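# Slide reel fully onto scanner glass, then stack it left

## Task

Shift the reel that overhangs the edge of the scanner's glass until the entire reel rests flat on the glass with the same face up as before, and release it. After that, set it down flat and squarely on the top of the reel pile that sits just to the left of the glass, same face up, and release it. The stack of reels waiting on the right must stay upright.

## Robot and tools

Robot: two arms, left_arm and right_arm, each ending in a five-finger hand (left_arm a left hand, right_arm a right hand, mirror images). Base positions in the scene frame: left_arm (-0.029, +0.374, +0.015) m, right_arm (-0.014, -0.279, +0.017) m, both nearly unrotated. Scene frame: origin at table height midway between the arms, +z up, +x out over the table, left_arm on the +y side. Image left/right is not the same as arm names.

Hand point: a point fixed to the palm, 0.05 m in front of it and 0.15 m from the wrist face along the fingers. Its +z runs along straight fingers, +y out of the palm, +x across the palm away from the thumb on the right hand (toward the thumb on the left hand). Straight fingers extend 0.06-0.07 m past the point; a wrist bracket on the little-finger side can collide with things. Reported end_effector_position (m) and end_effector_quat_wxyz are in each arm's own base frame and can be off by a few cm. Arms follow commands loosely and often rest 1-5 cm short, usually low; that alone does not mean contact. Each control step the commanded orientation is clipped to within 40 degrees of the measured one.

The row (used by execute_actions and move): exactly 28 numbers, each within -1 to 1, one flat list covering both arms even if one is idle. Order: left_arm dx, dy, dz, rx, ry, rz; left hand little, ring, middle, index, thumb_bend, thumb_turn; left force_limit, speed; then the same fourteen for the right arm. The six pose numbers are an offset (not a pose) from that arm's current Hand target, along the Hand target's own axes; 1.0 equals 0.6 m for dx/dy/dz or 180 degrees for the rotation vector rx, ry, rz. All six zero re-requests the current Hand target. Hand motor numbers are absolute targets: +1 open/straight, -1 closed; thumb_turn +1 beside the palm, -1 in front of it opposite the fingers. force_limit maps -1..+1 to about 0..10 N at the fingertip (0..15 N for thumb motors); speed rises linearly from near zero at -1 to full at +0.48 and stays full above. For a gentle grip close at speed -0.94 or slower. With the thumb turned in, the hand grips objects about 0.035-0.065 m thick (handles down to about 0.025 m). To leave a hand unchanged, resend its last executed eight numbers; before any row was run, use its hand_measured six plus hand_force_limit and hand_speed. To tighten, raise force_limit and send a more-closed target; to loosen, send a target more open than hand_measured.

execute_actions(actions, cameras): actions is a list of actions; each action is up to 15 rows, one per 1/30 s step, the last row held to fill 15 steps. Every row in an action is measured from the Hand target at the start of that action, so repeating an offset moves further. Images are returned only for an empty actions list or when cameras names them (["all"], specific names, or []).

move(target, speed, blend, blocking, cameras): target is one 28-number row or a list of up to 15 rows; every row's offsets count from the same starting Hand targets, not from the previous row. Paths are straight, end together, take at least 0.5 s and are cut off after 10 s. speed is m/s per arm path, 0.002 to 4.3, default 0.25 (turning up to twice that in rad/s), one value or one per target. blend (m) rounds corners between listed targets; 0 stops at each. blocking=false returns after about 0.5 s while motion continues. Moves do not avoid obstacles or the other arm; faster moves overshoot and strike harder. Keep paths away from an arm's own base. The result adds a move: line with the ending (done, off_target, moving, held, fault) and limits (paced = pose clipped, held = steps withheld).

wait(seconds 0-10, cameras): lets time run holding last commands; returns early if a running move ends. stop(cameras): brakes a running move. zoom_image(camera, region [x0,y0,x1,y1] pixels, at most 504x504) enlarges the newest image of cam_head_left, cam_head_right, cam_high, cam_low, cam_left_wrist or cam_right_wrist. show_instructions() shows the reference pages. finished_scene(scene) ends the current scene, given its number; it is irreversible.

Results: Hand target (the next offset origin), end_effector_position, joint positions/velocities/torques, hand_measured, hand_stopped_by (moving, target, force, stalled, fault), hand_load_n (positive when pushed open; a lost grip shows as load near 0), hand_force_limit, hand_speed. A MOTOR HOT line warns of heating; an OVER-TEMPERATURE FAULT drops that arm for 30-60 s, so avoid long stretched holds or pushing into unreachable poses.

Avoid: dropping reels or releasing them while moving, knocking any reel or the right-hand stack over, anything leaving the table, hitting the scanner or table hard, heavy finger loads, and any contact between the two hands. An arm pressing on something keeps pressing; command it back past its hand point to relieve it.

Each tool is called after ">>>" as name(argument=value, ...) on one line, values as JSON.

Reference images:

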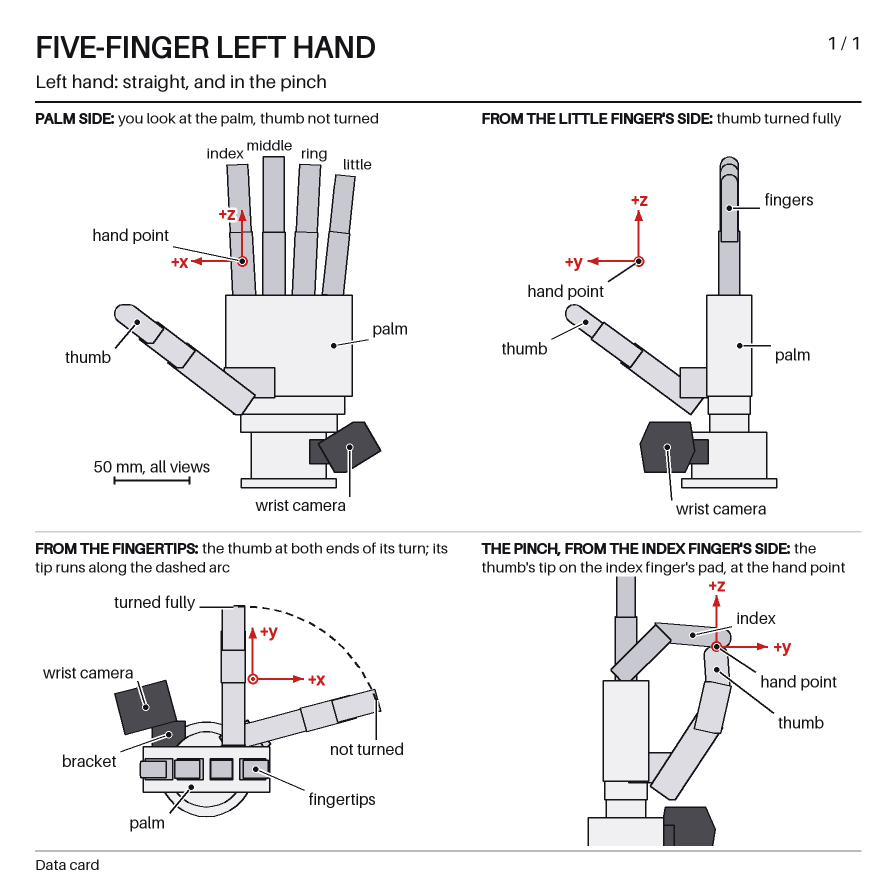

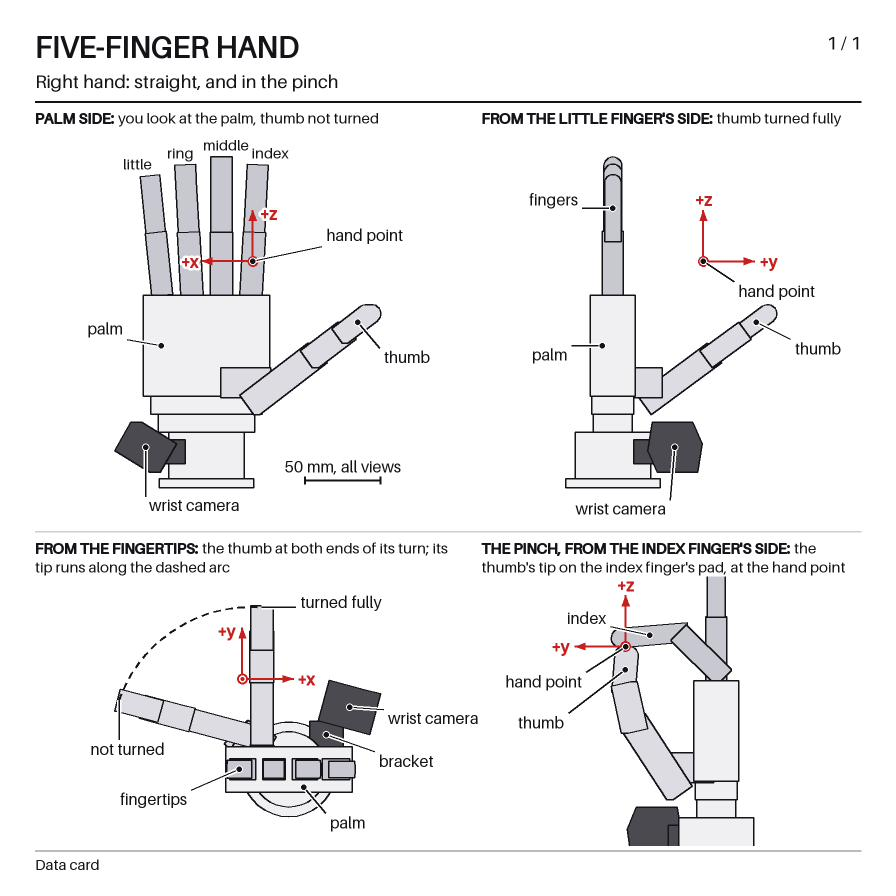

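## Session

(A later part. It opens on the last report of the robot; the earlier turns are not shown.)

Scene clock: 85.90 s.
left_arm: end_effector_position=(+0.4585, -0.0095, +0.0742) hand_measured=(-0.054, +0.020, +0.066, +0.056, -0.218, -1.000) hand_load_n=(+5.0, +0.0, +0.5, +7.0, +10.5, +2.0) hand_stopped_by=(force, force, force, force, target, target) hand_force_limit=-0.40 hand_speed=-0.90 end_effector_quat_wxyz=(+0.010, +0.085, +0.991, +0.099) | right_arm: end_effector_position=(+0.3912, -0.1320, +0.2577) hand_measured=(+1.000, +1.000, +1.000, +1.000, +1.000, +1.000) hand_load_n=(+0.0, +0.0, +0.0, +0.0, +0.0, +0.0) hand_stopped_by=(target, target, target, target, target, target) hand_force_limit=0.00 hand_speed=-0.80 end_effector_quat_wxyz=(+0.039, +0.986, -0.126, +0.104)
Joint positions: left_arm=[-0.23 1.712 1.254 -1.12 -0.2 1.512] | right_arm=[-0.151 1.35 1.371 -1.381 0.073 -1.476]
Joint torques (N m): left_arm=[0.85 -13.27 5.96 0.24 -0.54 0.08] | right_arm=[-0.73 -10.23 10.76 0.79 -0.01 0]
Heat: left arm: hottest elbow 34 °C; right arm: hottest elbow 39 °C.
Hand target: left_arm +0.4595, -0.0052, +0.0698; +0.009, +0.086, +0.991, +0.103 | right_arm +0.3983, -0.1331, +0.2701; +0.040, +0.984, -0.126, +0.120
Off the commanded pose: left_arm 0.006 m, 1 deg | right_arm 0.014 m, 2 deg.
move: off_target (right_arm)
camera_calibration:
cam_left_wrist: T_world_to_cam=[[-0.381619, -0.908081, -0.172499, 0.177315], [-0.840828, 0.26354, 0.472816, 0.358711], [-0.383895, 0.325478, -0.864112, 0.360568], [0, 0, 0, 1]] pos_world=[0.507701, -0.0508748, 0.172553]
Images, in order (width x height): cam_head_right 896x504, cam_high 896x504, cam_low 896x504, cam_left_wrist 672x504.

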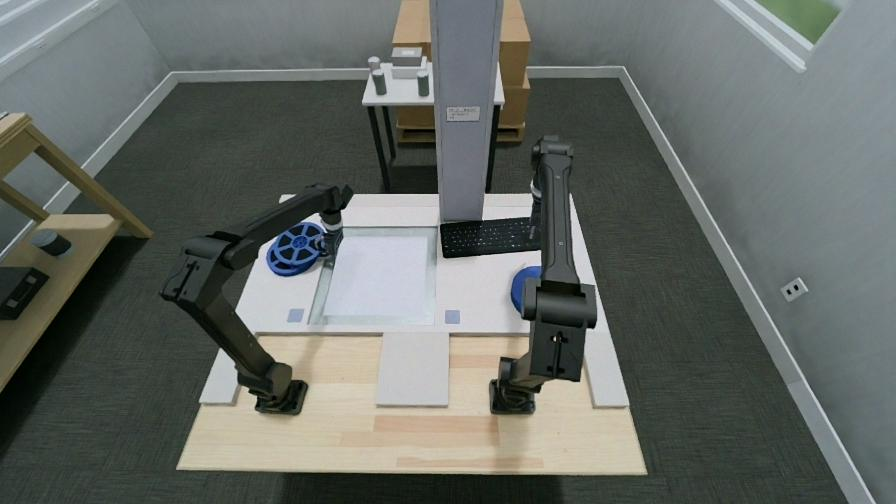

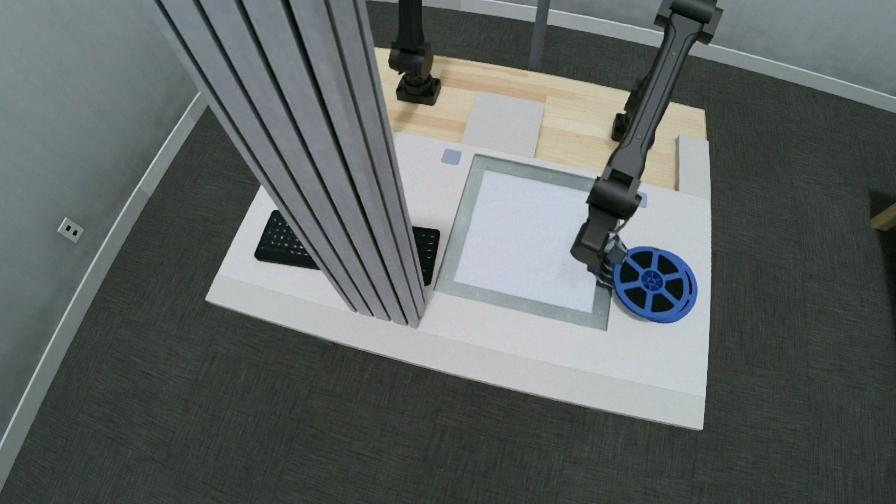

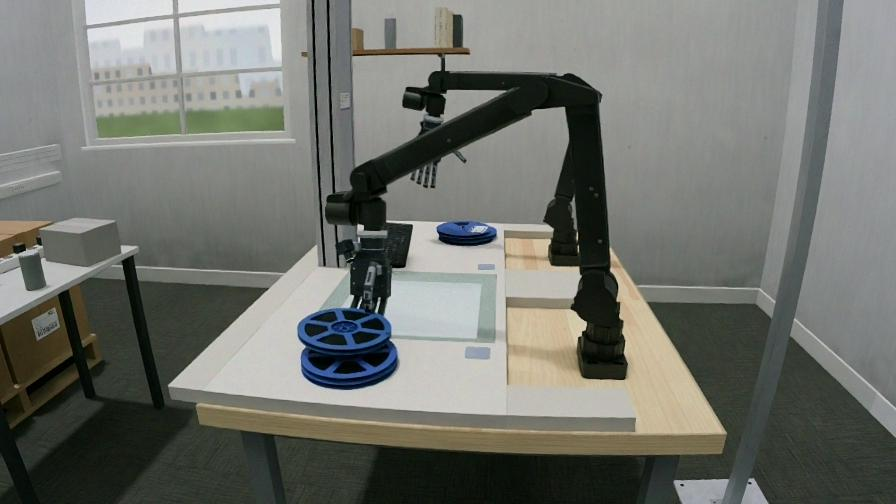

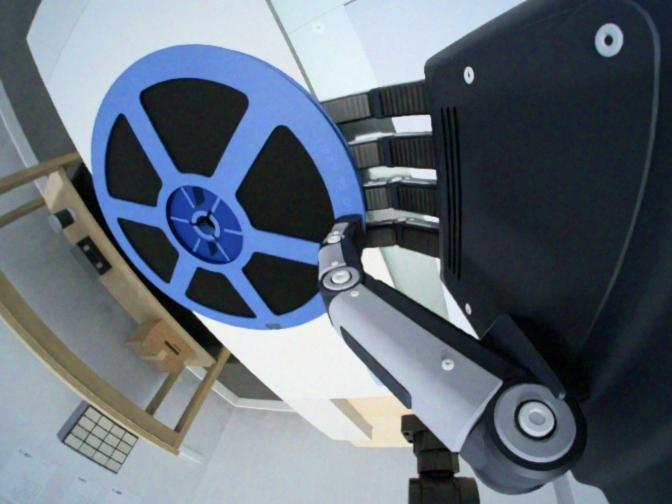

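>>> move(target=[[0.0137,-0.0053,0.0295,0,0,0,-0.4,-0.4,-0.4,-0.4,-0.22,-1,-0.4,-0.9, 0,0,0,0,0,0,1,1,1,1,1,1,0,-0.8]], speed=0.05, cameras=["cam_low","cam_high"])

>>> zoom_image(camera="cam_low", region=[280, 290, 420, 400])

>>> zoom_image(camera="cam_high", region=[560, 180, 740, 340])

Scene clock: 87.40 s.
left_arm: end_effector_position=(+0.4515, -0.0079, +0.0577) hand_measured=(-0.054, +0.020, +0.066, +0.056, -0.218, -1.000) hand_load_n=(+5.5, +0.0, +0.0, +7.0, +10.5, +2.5) hand_stopped_by=(force, force, force, force, target, target) hand_force_limit=-0.40 hand_speed=-0.90 end_effector_quat_wxyz=(+0.012, +0.085, +0.991, +0.099) | right_arm: end_effector_position=(+0.3912, -0.1320, +0.2577) hand_measured=(+1.000, +1.000, +1.000, +1.000, +1.000, +1.000) hand_load_n=(+0.0, +0.0, +0.0, +0.0, +0.0, +0.0) hand_stopped_by=(target, target, target, target, target, target) hand_force_limit=0.00 hand_speed=-0.80 end_effector_quat_wxyz=(+0.039, +0.986, -0.126, +0.104)
Joint positions: left_arm=[-0.23 1.713 1.206 -1.068 -0.2 1.512] | right_arm=[-0.151 1.35 1.371 -1.381 0.073 -1.476]
Joint torques (N m): left_arm=[0.91 -12.92 5.76 0.29 -0.52 0.08] | right_arm=[-0.79 -10.23 10.76 0.77 -0.01 0]
Heat: left arm: hottest elbow 34 °C; right arm: hottest elbow 39 °C.
Hand target: left_arm +0.4516, -0.0033, +0.0519; +0.009, +0.086, +0.991, +0.103 | right_arm +0.3983, -0.1331, +0.2701; +0.040, +0.984, -0.126, +0.120
Off the commanded pose: left_arm 0.008 m, 1 deg | right_arm 0.014 m, 2 deg.
move: off_target (right_arm)
Images, in order (width x height): cam_high 896x504, cam_low 896x504.

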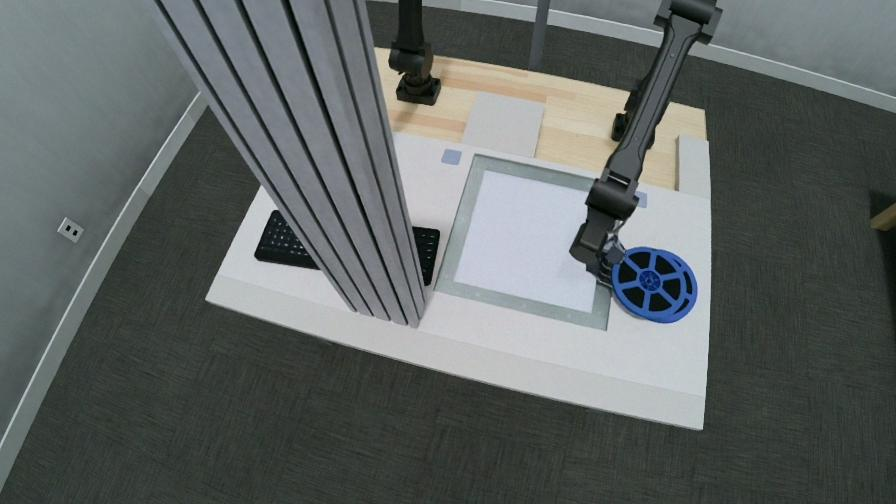

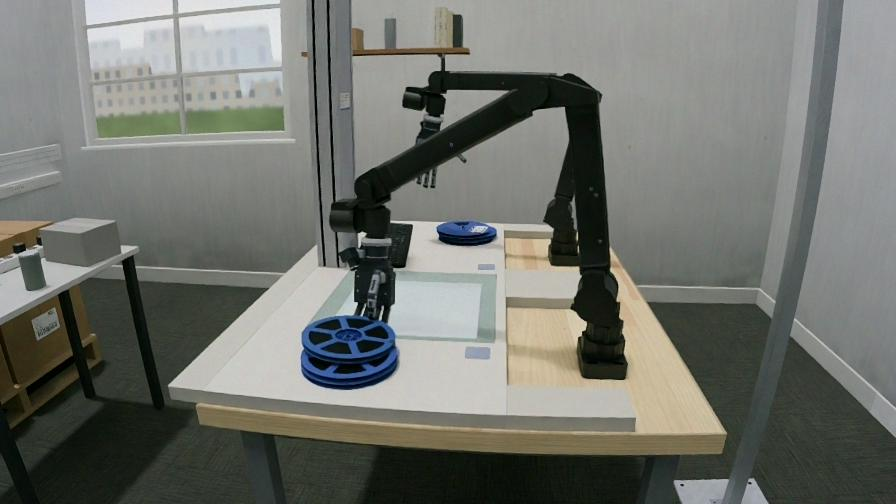

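Scaled by 3.600 from the camera's 896x504 image, which has a finer 1280x720 frame.

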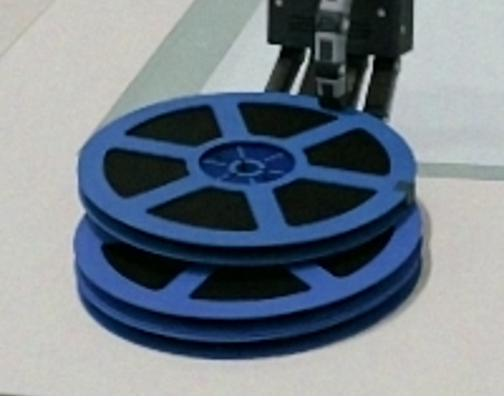

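Scaled by 2.800 from the camera's 896x504 image, which has a finer 1280x720 frame.

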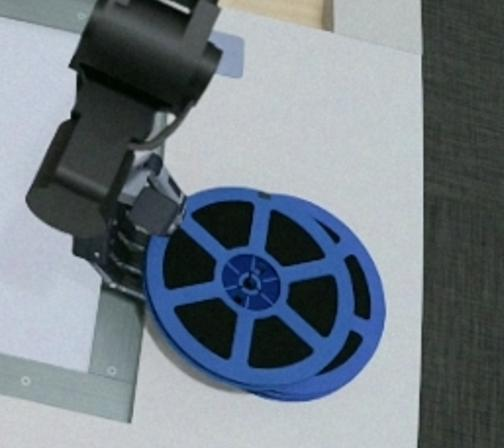

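>>> move(target=[[0.0,-0.0028,0.013,0,0,0,-0.4,-0.4,-0.4,-0.4,-0.22,-1,-0.4,-0.9, 0,0,0,0,0,0,1,1,1,1,1,1,0,-0.8]], speed=0.04, cameras=["cam_low","cam_high"])

>>> zoom_image(camera="cam_low", region=[280, 290, 420, 400])

Scene clock: 88.43 s.
left_arm: end_effector_position=(+0.4524, -0.0076, +0.0533) hand_measured=(-0.054, +0.020, +0.066, +0.056, -0.218, -1.000) hand_load_n=(+5.5, +0.0, +0.0, +5.5, +5.5, +1.0) hand_stopped_by=(force, force, force, force, target, target) hand_force_limit=-0.40 hand_speed=-0.90 end_effector_quat_wxyz=(+0.015, +0.085, +0.991, +0.100) | right_arm: end_effector_position=(+0.3912, -0.1320, +0.2577) hand_measured=(+1.000, +1.000, +1.000, +1.000, +1.000, +1.000) hand_load_n=(+0.0, +0.0, +0.0, +0.0, +0.0, +0.0) hand_stopped_by=(target, target, target, target, target, target) hand_force_limit=0.00 hand_speed=-0.80 end_effector_quat_wxyz=(+0.039, +0.986, -0.126, +0.104)
Joint positions: left_arm=[-0.23 1.718 1.2 -1.052 -0.203 1.512] | right_arm=[-0.151 1.35 1.371 -1.381 0.073 -1.476]
Joint torques (N m): left_arm=[0.97 -12.57 5.44 0.39 -0.41 0.09] | right_arm=[-0.79 -10.17 10.74 0.8 -0.01 0]
Heat: left arm: hottest elbow 34 °C; right arm: hottest elbow 39 °C.
Hand target: left_arm +0.4517, -0.0033, +0.0439; +0.009, +0.086, +0.991, +0.103 | right_arm +0.3983, -0.1331, +0.2701; +0.040, +0.984, -0.126, +0.120
Off the commanded pose: left_arm 0.010 m, 1 deg | right_arm 0.014 m, 2 deg.
move: off_target (right_arm)
Images, in order (width x height): cam_high 896x504, cam_low 896x504.

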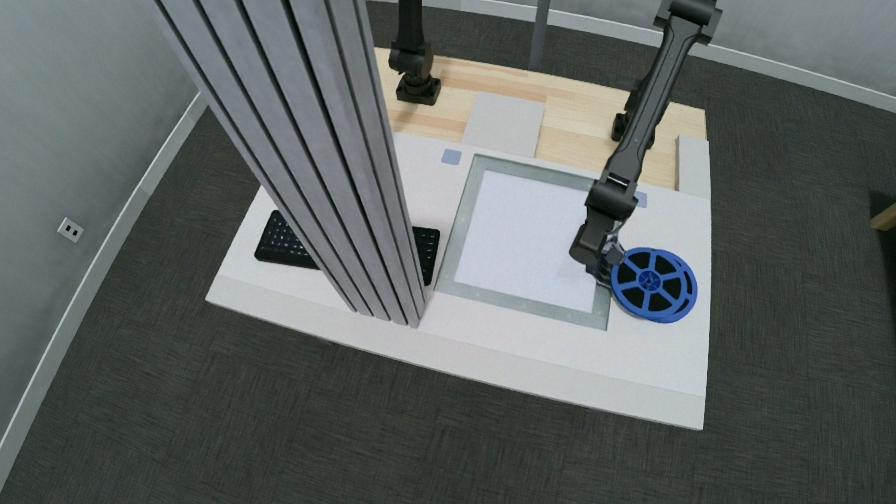

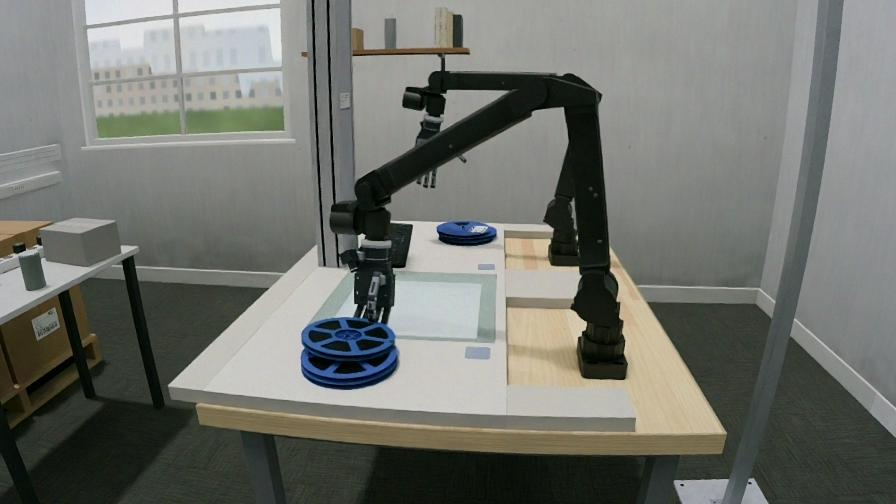

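Scaled by 3.600 from the camera's 896x504 image, which has a finer 1280x720 frame.

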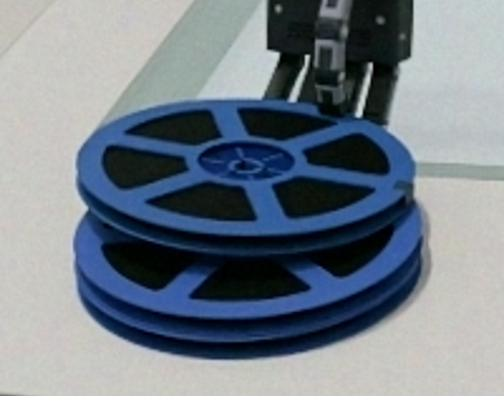

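>>> move(target=[[0.0,-0.002,0.01,0,0,0,-0.4,-0.4,-0.4,-0.4,-0.22,-1,-0.4,-0.9, 0,0,0,0,0,0,1,1,1,1,1,1,0,-0.8]], speed=0.04, cameras=["cam_low","cam_high"])

>>> zoom_image(camera="cam_low", region=[280, 290, 420, 400])

Scene clock: 89.43 s.
left_arm: end_effector_position=(+0.4524, -0.0073, +0.0513) hand_measured=(-0.054, +0.020, +0.066, +0.056, -0.218, -1.000) hand_load_n=(+5.5, +0.0, -0.5, +5.0, +2.5, +1.0) hand_stopped_by=(force, force, force, force, target, target) hand_force_limit=-0.40 hand_speed=-0.90 end_effector_quat_wxyz=(+0.017, +0.085, +0.991, +0.101) | right_arm: end_effector_position=(+0.3912, -0.1320, +0.2577) hand_measured=(+1.000, +1.000, +1.000, +1.000, +1.000, +1.000) hand_load_n=(+0.0, -0.5, +0.0, +0.0, +0.0, +0.0) hand_stopped_by=(target, target, target, target, target, target) hand_force_limit=0.00 hand_speed=-0.80 end_effector_quat_wxyz=(+0.039, +0.986, -0.126, +0.104)
Joint positions: left_arm=[-0.23 1.719 1.194 -1.042 -0.204 1.512] | right_arm=[-0.151 1.35 1.371 -1.381 0.073 -1.476]
Joint torques (N m): left_arm=[0.85 -11.81 5.29 0.58 -0.36 0.09] | right_arm=[-0.79 -10.23 10.76 0.8 0 0]
Heat: left arm: hottest elbow 34 °C; right arm: hottest elbow 39 °C.
Hand target: left_arm +0.4516, -0.0032, +0.0378; +0.009, +0.086, +0.991, +0.104 | right_arm +0.3983, -0.1331, +0.2701; +0.040, +0.984, -0.126, +0.120
Off the commanded pose: left_arm 0.014 m, 1 deg | right_arm 0.014 m, 2 deg.
move: off_target (left_arm, right_arm)
Images, in order (width x height): cam_high 896x504, cam_low 896x504.

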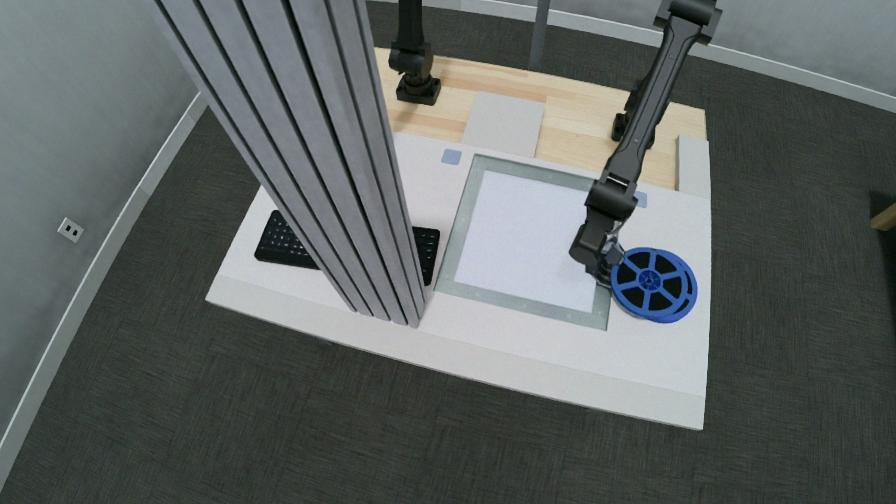

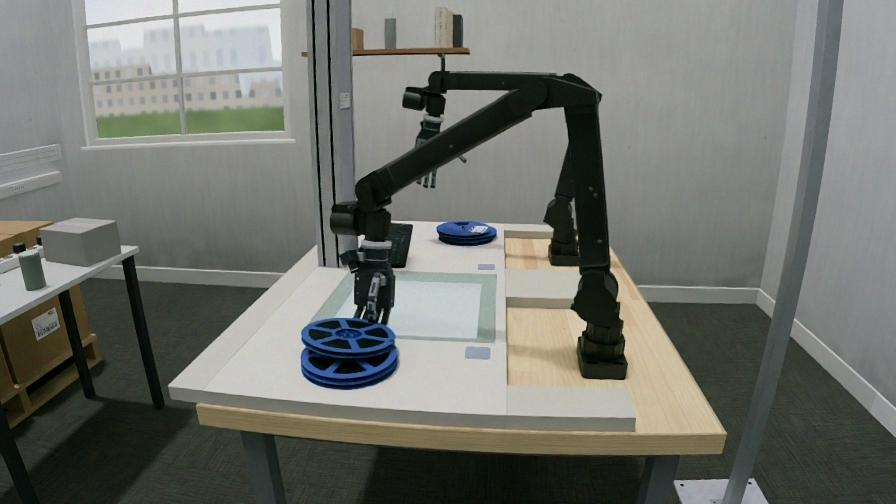

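Scaled by 3.600 from the camera's 896x504 image, which has a finer 1280x720 frame.

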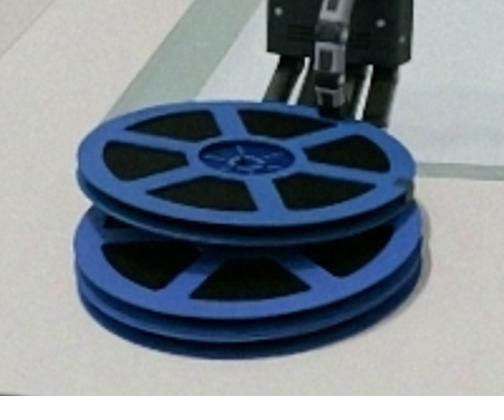

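>>> move(target=[[0.0,0,0,0.025,0,0,-0.4,-0.4,-0.4,-0.4,-0.22,-1,-0.4,-0.9, 0,0,0,0,0,0,1,1,1,1,1,1,0,-0.8]], speed=0.05, cameras=["cam_low","cam_high"])

>>> zoom_image(camera="cam_low", region=[280, 290, 420, 400])

Scene clock: 90.93 s.
left_arm: end_effector_position=(+0.4520, -0.0075, +0.0477) hand_measured=(-0.054, +0.020, +0.066, +0.056, -0.220, -1.000) hand_load_n=(+4.0, +3.0, +0.5, +3.5, -1.0, +0.0) hand_stopped_by=(force, force, force, force, target, target) hand_force_limit=-0.40 hand_speed=-0.90 end_effector_quat_wxyz=(+0.013, +0.083, +0.994, +0.069) | right_arm: end_effector_position=(+0.3912, -0.1320, +0.2577) hand_measured=(+1.000, +1.000, +1.000, +1.000, +1.000, +1.000) hand_load_n=(+0.0, +0.0, +0.0, +0.0, +0.0, +0.0) hand_stopped_by=(target, target, target, target, target, target) hand_force_limit=0.00 hand_speed=-0.80 end_effector_quat_wxyz=(+0.039, +0.986, -0.126, +0.104)
Joint positions: left_arm=[-0.206 1.714 1.194 -1.042 -0.14 1.532] | right_arm=[-0.151 1.35 1.371 -1.381 0.073 -1.476]
Joint torques (N m): left_arm=[1.38 -12.22 5.65 0.28 0.28 0.17] | right_arm=[-0.67 -10.23 10.76 0.8 -0.01 0]
Heat: left arm: hottest elbow 33 °C; right arm: hottest elbow 39 °C.
Hand target: left_arm +0.4517, -0.0032, +0.0378; +0.006, +0.087, +0.994, +0.065 | right_arm +0.3983, -0.1331, +0.2701; +0.040, +0.984, -0.126, +0.120
Off the commanded pose: left_arm 0.011 m, 1 deg | right_arm 0.014 m, 2 deg.
move: off_target (left_arm, right_arm)
Images, in order (width x height): cam_high 896x504, cam_low 896x504.

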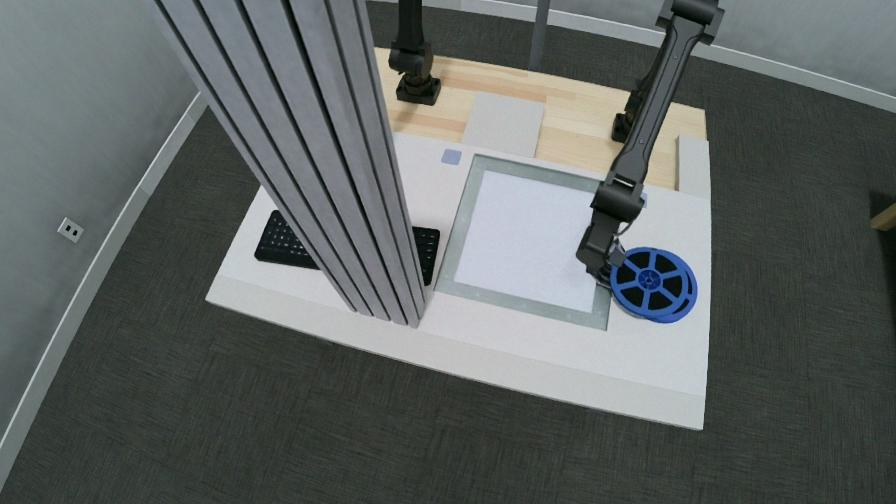

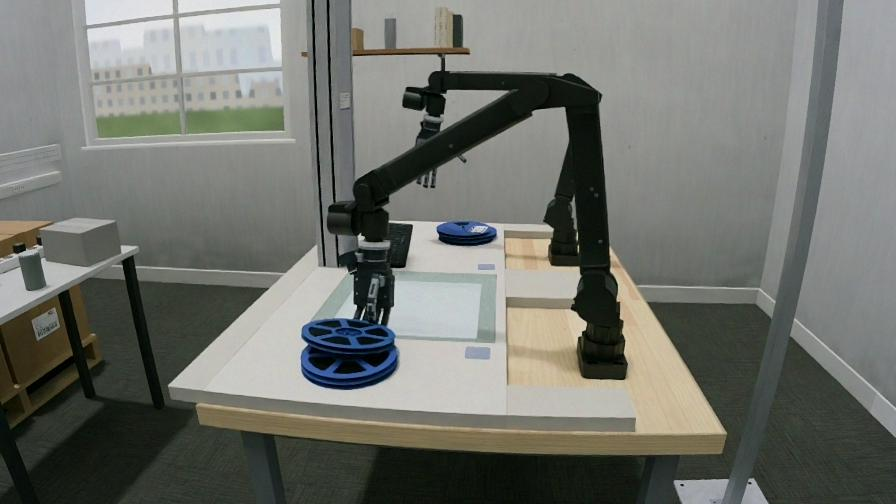

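Scaled by 3.600 from the camera's 896x504 image, which has a finer 1280x720 frame.

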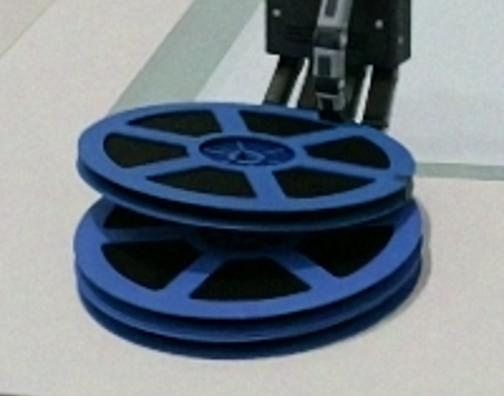

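>>> move(target=[[0.0,0.0043,-0.033,0,0,0,-0.4,-0.4,-0.4,-0.4,-0.22,-1,-0.4,-0.9, 0,0,0,0,0,0,1,1,1,1,1,1,0,-0.8]], speed=0.05, cameras=["cam_low","cam_high"])

>>> zoom_image(camera="cam_low", region=[280, 290, 420, 400])

Scene clock: 93.03 s.
left_arm: end_effector_position=(+0.4453, -0.0057, +0.0509) hand_measured=(-0.054, +0.020, +0.066, +0.056, -0.218, -1.000) hand_load_n=(+4.5, +0.5, +0.0, +4.5, +5.5, +1.0) hand_stopped_by=(force, force, force, force, target, target) hand_force_limit=-0.40 hand_speed=-0.90 end_effector_quat_wxyz=(+0.001, +0.087, +0.994, +0.067) | right_arm: end_effector_position=(+0.3912, -0.1320, +0.2577) hand_measured=(+1.000, +1.000, +1.000, +1.000, +1.000, +1.000) hand_load_n=(+0.0, +0.0, +0.0, +0.0, +0.0, +0.0) hand_stopped_by=(target, target, target, target, target, target) hand_force_limit=0.00 hand_speed=-0.80 end_effector_quat_wxyz=(+0.039, +0.986, -0.126, +0.104)
Joint positions: left_arm=[-0.203 1.707 1.194 -1.072 -0.134 1.542] | right_arm=[-0.151 1.35 1.371 -1.381 0.073 -1.476]
Joint torques (N m): left_arm=[1.14 -13.8 7.3 -0.42 0.01 0.08] | right_arm=[-0.79 -10.23 10.74 0.8 0 0.01]
Heat: left arm: hottest elbow 33 °C; right arm: hottest elbow 39 °C.
Hand target: left_arm +0.4516, -0.0031, +0.0577; +0.006, +0.087, +0.994, +0.065 | right_arm +0.3983, -0.1331, +0.2701; +0.040, +0.984, -0.126, +0.120
Off the commanded pose: left_arm 0.010 m, 1 deg | right_arm 0.014 m, 2 deg.
move: off_target (right_arm)
Images, in order (width x height): cam_high 896x504, cam_low 896x504.

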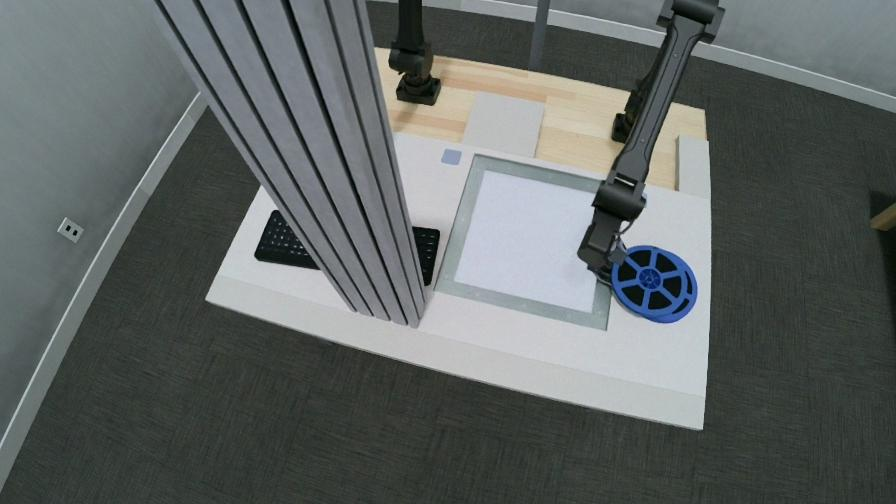

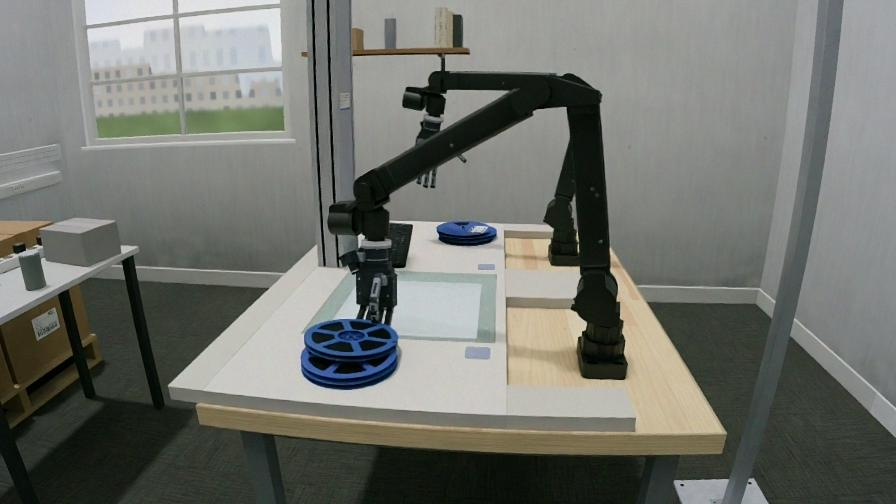

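Scaled by 3.600 from the camera's 896x504 image, which has a finer 1280x720 frame.

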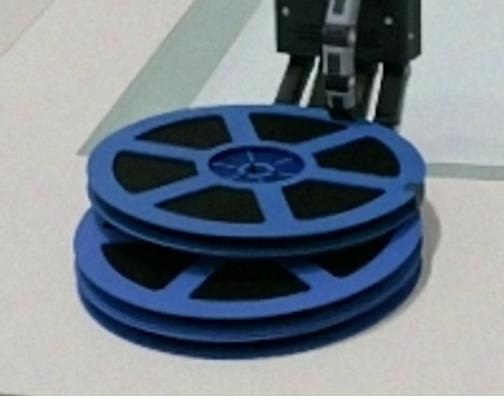

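>>> move(target=[[-0.01,0.0,-0.009,0,0,0,-0.4,-0.4,-0.4,-0.4,-0.22,-1,-0.4,-0.9, 0,0,0,0,0,0,1,1,1,1,1,1,0,-0.8]], speed=0.05, cameras=["cam_low","cam_high"])

>>> zoom_image(camera="cam_low", region=[280, 290, 420, 400])

Scene clock: 94.13 s.
left_arm: end_effector_position=(+0.4409, -0.0049, +0.0515) hand_measured=(-0.054, +0.020, +0.066, +0.056, -0.218, -1.000) hand_load_n=(+4.0, +0.0, +0.0, +5.0, +7.5, +1.5) hand_stopped_by=(force, force, force, force, target, target) hand_force_limit=-0.40 hand_speed=-0.90 end_effector_quat_wxyz=(-0.008, +0.088, +0.994, +0.068) | right_arm: end_effector_position=(+0.3912, -0.1320, +0.2577) hand_measured=(+1.000, +1.000, +1.000, +1.000, +1.000, +1.000) hand_load_n=(+0.0, +0.0, +0.0, +0.0, +0.0, +0.0) hand_stopped_by=(target, target, target, target, target, target) hand_force_limit=0.00 hand_speed=-0.80 end_effector_quat_wxyz=(+0.039, +0.986, -0.126, +0.104)
Joint positions: left_arm=[-0.203 1.707 1.194 -1.089 -0.133 1.542] | right_arm=[-0.151 1.35 1.371 -1.381 0.073 -1.476]
Joint torques (N m): left_arm=[0.91 -13.16 8.96 -0.5 -0.02 0.09] | right_arm=[-0.79 -10.23 10.74 0.8 0 0]
Heat: left arm: hottest elbow 33 °C; right arm: hottest elbow 39 °C.
Hand target: left_arm +0.4574, -0.0049, +0.0630; +0.006, +0.087, +0.994, +0.064 | right_arm +0.3983, -0.1331, +0.2701; +0.040, +0.984, -0.126, +0.120
Off the commanded pose: left_arm 0.020 m, 2 deg | right_arm 0.014 m, 2 deg.
move: off_target (left_arm, right_arm)
Images, in order (width x height): cam_high 896x504, cam_low 896x504.

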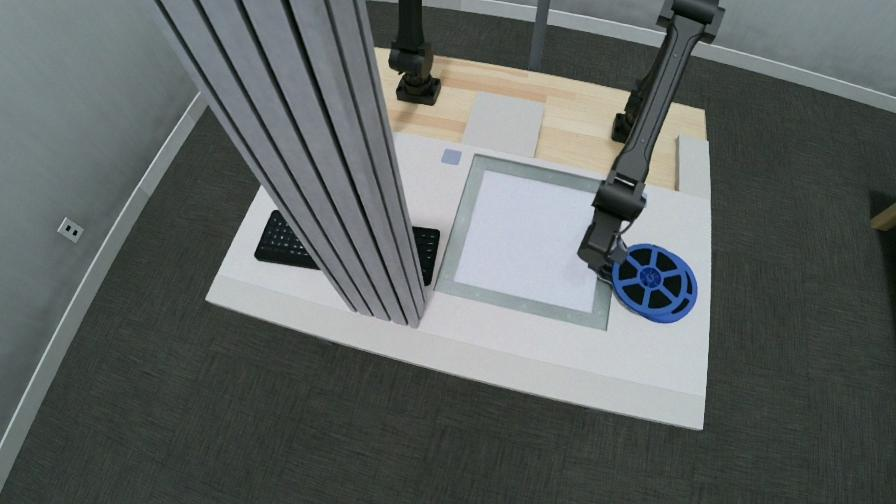

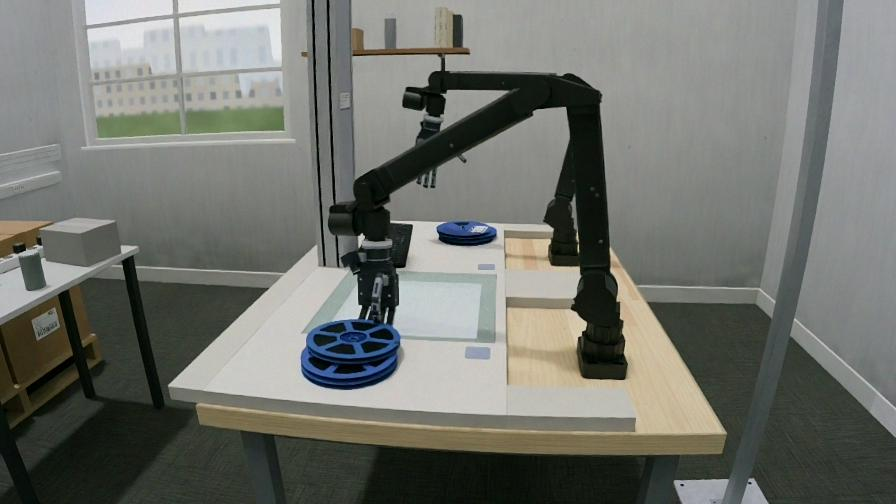

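Scaled by 3.600 from the camera's 896x504 image, which has a finer 1280x720 frame.

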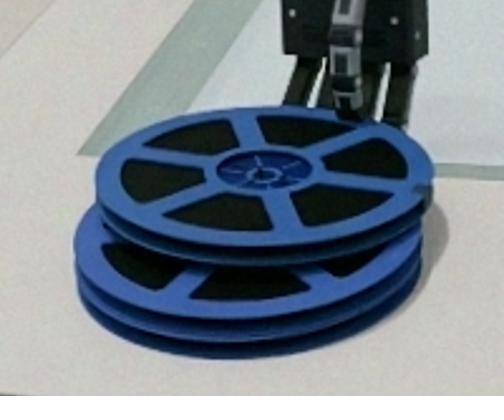

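>>> move(target=[[0,0.0,0,0,0,0,-0.4,-0.4,-0.4,-0.4,0.4,-1,-0.4,-0.5, 0,0,0,0,0,0,1,1,1,1,1,1,0,-0.8]], speed=0.05, cameras=["cam_low","cam_high","cam_left_wrist"])

>>> zoom_image(camera="cam_low", region=[280, 290, 420, 400])

Scene clock: 95.67 s.
left_arm: end_effector_position=(+0.4404, -0.0048, +0.0523) hand_measured=(-0.054, +0.020, +0.066, +0.056, +0.400, -1.000) hand_load_n=(+0.5, +0.0, +0.0, +0.0, -0.5, +0.0) hand_stopped_by=(force, force, force, force, target, target) hand_force_limit=-0.40 hand_speed=-0.50 end_effector_quat_wxyz=(-0.009, +0.087, +0.994, +0.067) | right_arm: end_effector_position=(+0.3912, -0.1320, +0.2577) hand_measured=(+1.000, +1.000, +1.000, +1.000, +1.000, +1.000) hand_load_n=(+0.0, +0.0, +0.0, +0.0, +0.0, +0.0) hand_stopped_by=(target, target, target, target, target, target) hand_force_limit=0.00 hand_speed=-0.80 end_effector_quat_wxyz=(+0.039, +0.986, -0.126, +0.104)
Joint positions: left_arm=[-0.202 1.707 1.196 -1.094 -0.132 1.542] | right_arm=[-0.151 1.35 1.371 -1.381 0.073 -1.476]
Joint torques (N m): left_arm=[0.97 -13.16 8.94 -0.39 -0.09 0.07] | right_arm=[-0.85 -10.23 10.74 0.79 0 0]
Heat: left arm: hottest elbow 33 °C; right arm: hottest elbow 39 °C.
Hand target: left_arm +0.4574, -0.0048, +0.0630; +0.006, +0.087, +0.994, +0.065 | right_arm +0.3983, -0.1331, +0.2701; +0.040, +0.984, -0.126, +0.120
Off the commanded pose: left_arm 0.020 m, 2 deg | right_arm 0.014 m, 2 deg.
move: off_target (left_arm, right_arm)
camera_calibration:
cam_left_wrist: T_world_to_cam=[[-0.388177, -0.916205, -0.0994388, 0.17002], [-0.818946, 0.293445, 0.493172, 0.34208], [-0.422666, 0.272873, -0.86423, 0.349911], [0, 0, 0, 1]] pos_world=[0.494038, -0.0400896, 0.150606]
Images, in order (width x height): cam_high 896x504, cam_low 896x504, cam_left_wrist 672x504.

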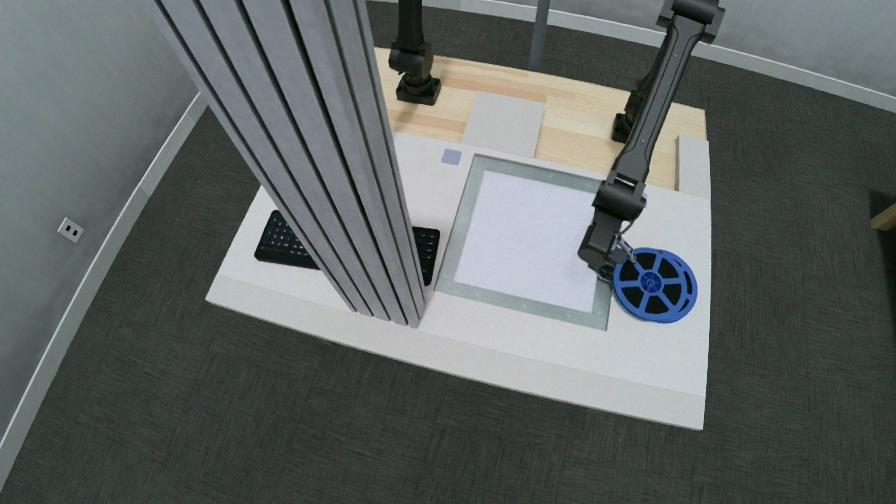

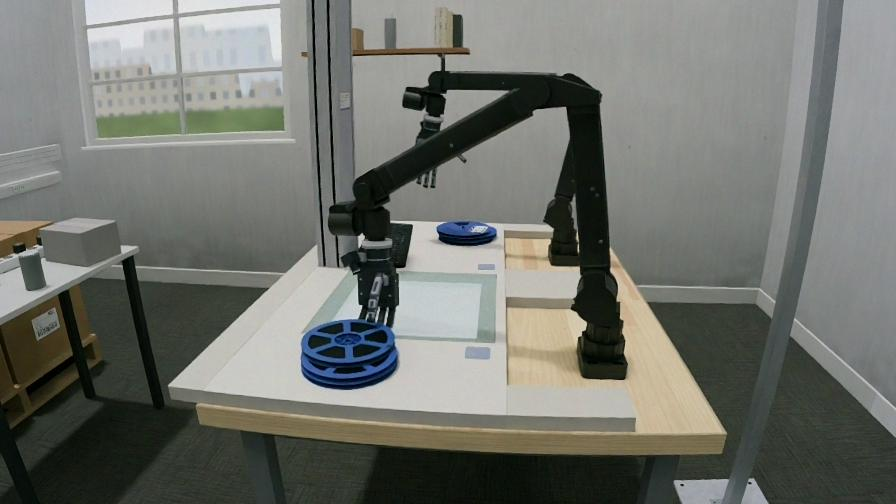

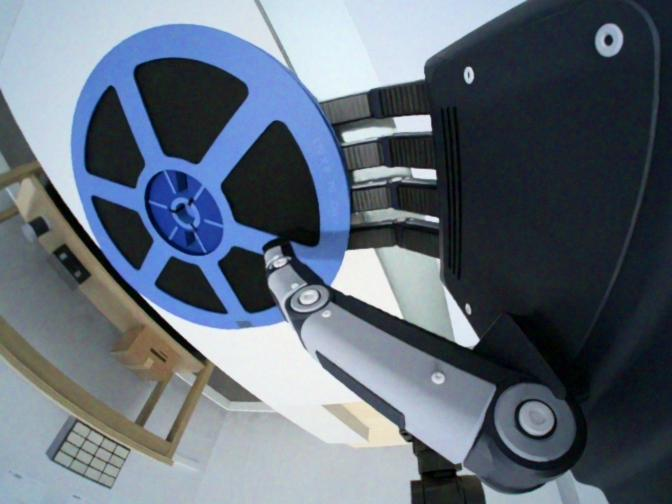

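Scaled by 3.600 from the camera's 896x504 image, which has a finer 1280x720 frame.

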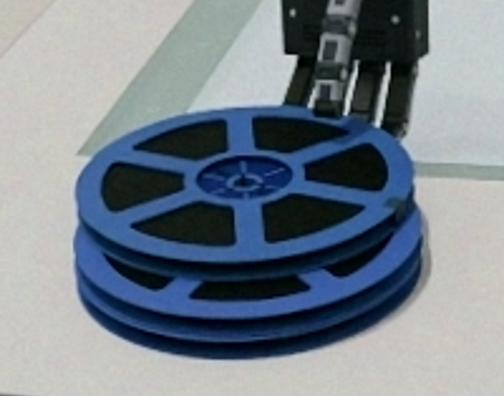

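>>> move(target=[[0.0164,-0.0042,0.0095,0,0,0,-0.4,-0.4,-0.4,-0.4,1,-1,-0.4,0.2, 0,0,0,0,0,0,1,1,1,1,1,1,0,-0.8],[0.0165,-0.0797,-0.0005,0,0,0,-0.4,-0.4,-0.4,-0.4,1,-1,-0.4,0.2, 0,0,0,0,0,0,1,1,1,1,1,1,0,-0.8]], speed=0.06, cameras=["cam_low","cam_high","cam_left_wrist"])

>>> zoom_image(camera="cam_low", region=[280, 290, 420, 400])

>>> zoom_image(camera="cam_high", region=[560, 180, 740, 340])

Scene clock: 98.57 s.
left_arm: end_effector_position=(+0.4344, -0.0453, +0.0517) hand_measured=(-0.054, +0.020, +0.066, +0.056, +1.000, -1.000) hand_load_n=(+0.5, +0.0, +0.0, +0.0, +0.0, +0.0) hand_stopped_by=(force, force, force, force, target, target) hand_force_limit=-0.40 hand_speed=0.20 end_effector_quat_wxyz=(-0.001, +0.092, +0.994, +0.066) | right_arm: end_effector_position=(+0.3912, -0.1320, +0.2577) hand_measured=(+1.000, +1.000, +1.000, +1.000, +1.000, +1.000) hand_load_n=(+0.5, +0.0, +0.0, +0.0, +0.0, +0.0) hand_stopped_by=(target, target, target, target, target, target) hand_force_limit=0.00 hand_speed=-0.80 end_effector_quat_wxyz=(+0.039, +0.986, -0.126, +0.104)
Joint positions: left_arm=[-0.29 1.707 1.196 -1.089 -0.13 1.464] | right_arm=[-0.151 1.35 1.371 -1.381 0.073 -1.476]
Joint torques (N m): left_arm=[-0.15 -13.57 7.27 -0.34 -0.09 -0.15] | right_arm=[-0.79 -10.29 10.76 0.81 -0.01 0]
Heat: left arm: hottest elbow 34 °C; right arm: hottest elbow 39 °C.
Hand target: left_arm +0.4394, -0.0499, +0.0571; +0.006, +0.087, +0.994, +0.065 | right_arm +0.3983, -0.1331, +0.2701; +0.040, +0.984, -0.126, +0.120
Off the commanded pose: left_arm 0.009 m, 1 deg | right_arm 0.014 m, 2 deg.
move: off_target (right_arm)
camera_calibration:
cam_left_wrist: T_world_to_cam=[[-0.396686, -0.912233, -0.102327, 0.134442], [-0.822833, 0.303949, 0.480167, 0.352223], [-0.406922, 0.274674, -0.871188, 0.351551], [0, 0, 0, 1]] pos_world=[0.486206, -0.0809771, 0.150898]
Images, in order (width x height): cam_high 896x504, cam_low 896x504, cam_left_wrist 672x504.

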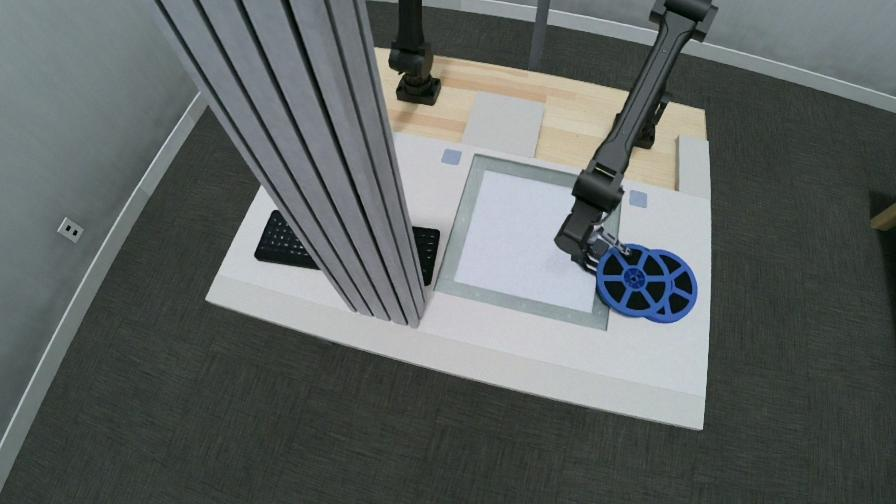

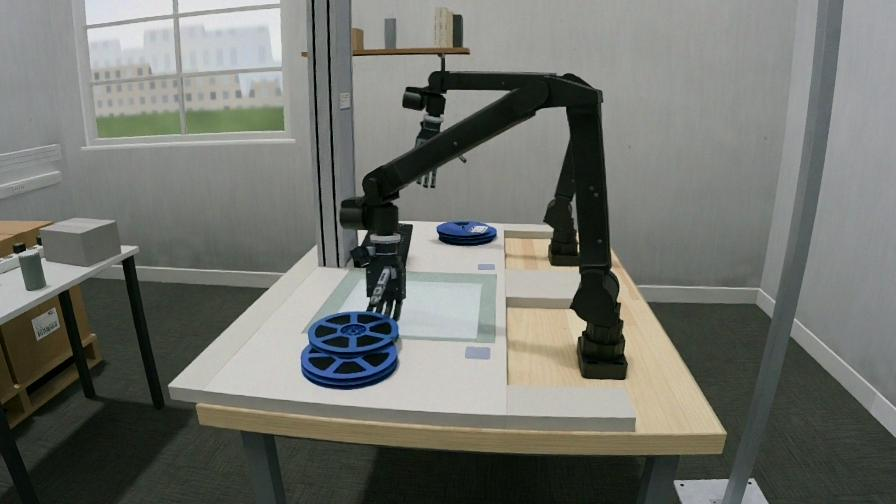

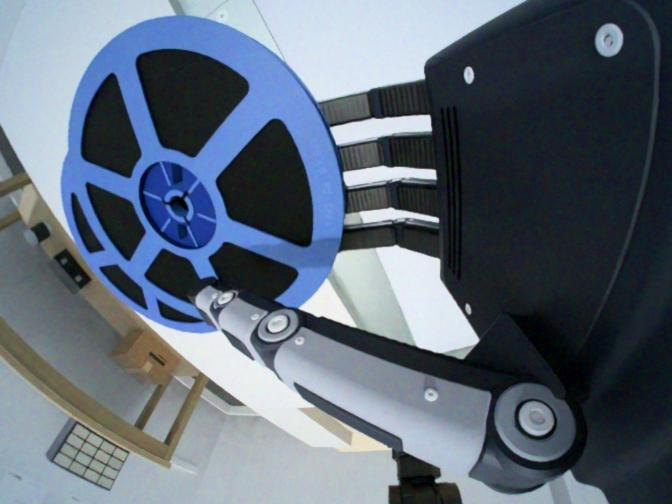

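Scaled by 3.600 from the camera's 896x504 image, which has a finer 1280x720 frame.

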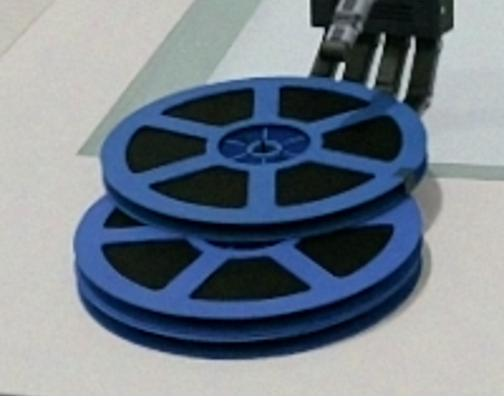

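Scaled by 2.800 from the camera's 896x504 image, which has a finer 1280x720 frame.

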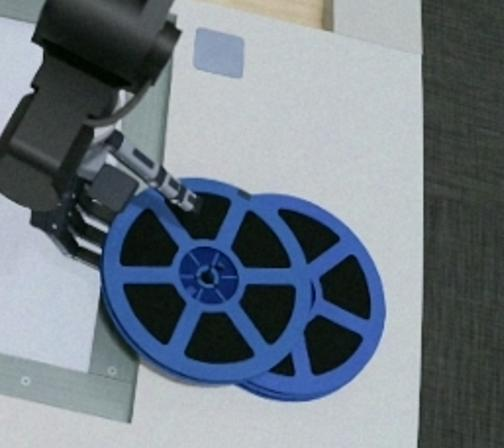

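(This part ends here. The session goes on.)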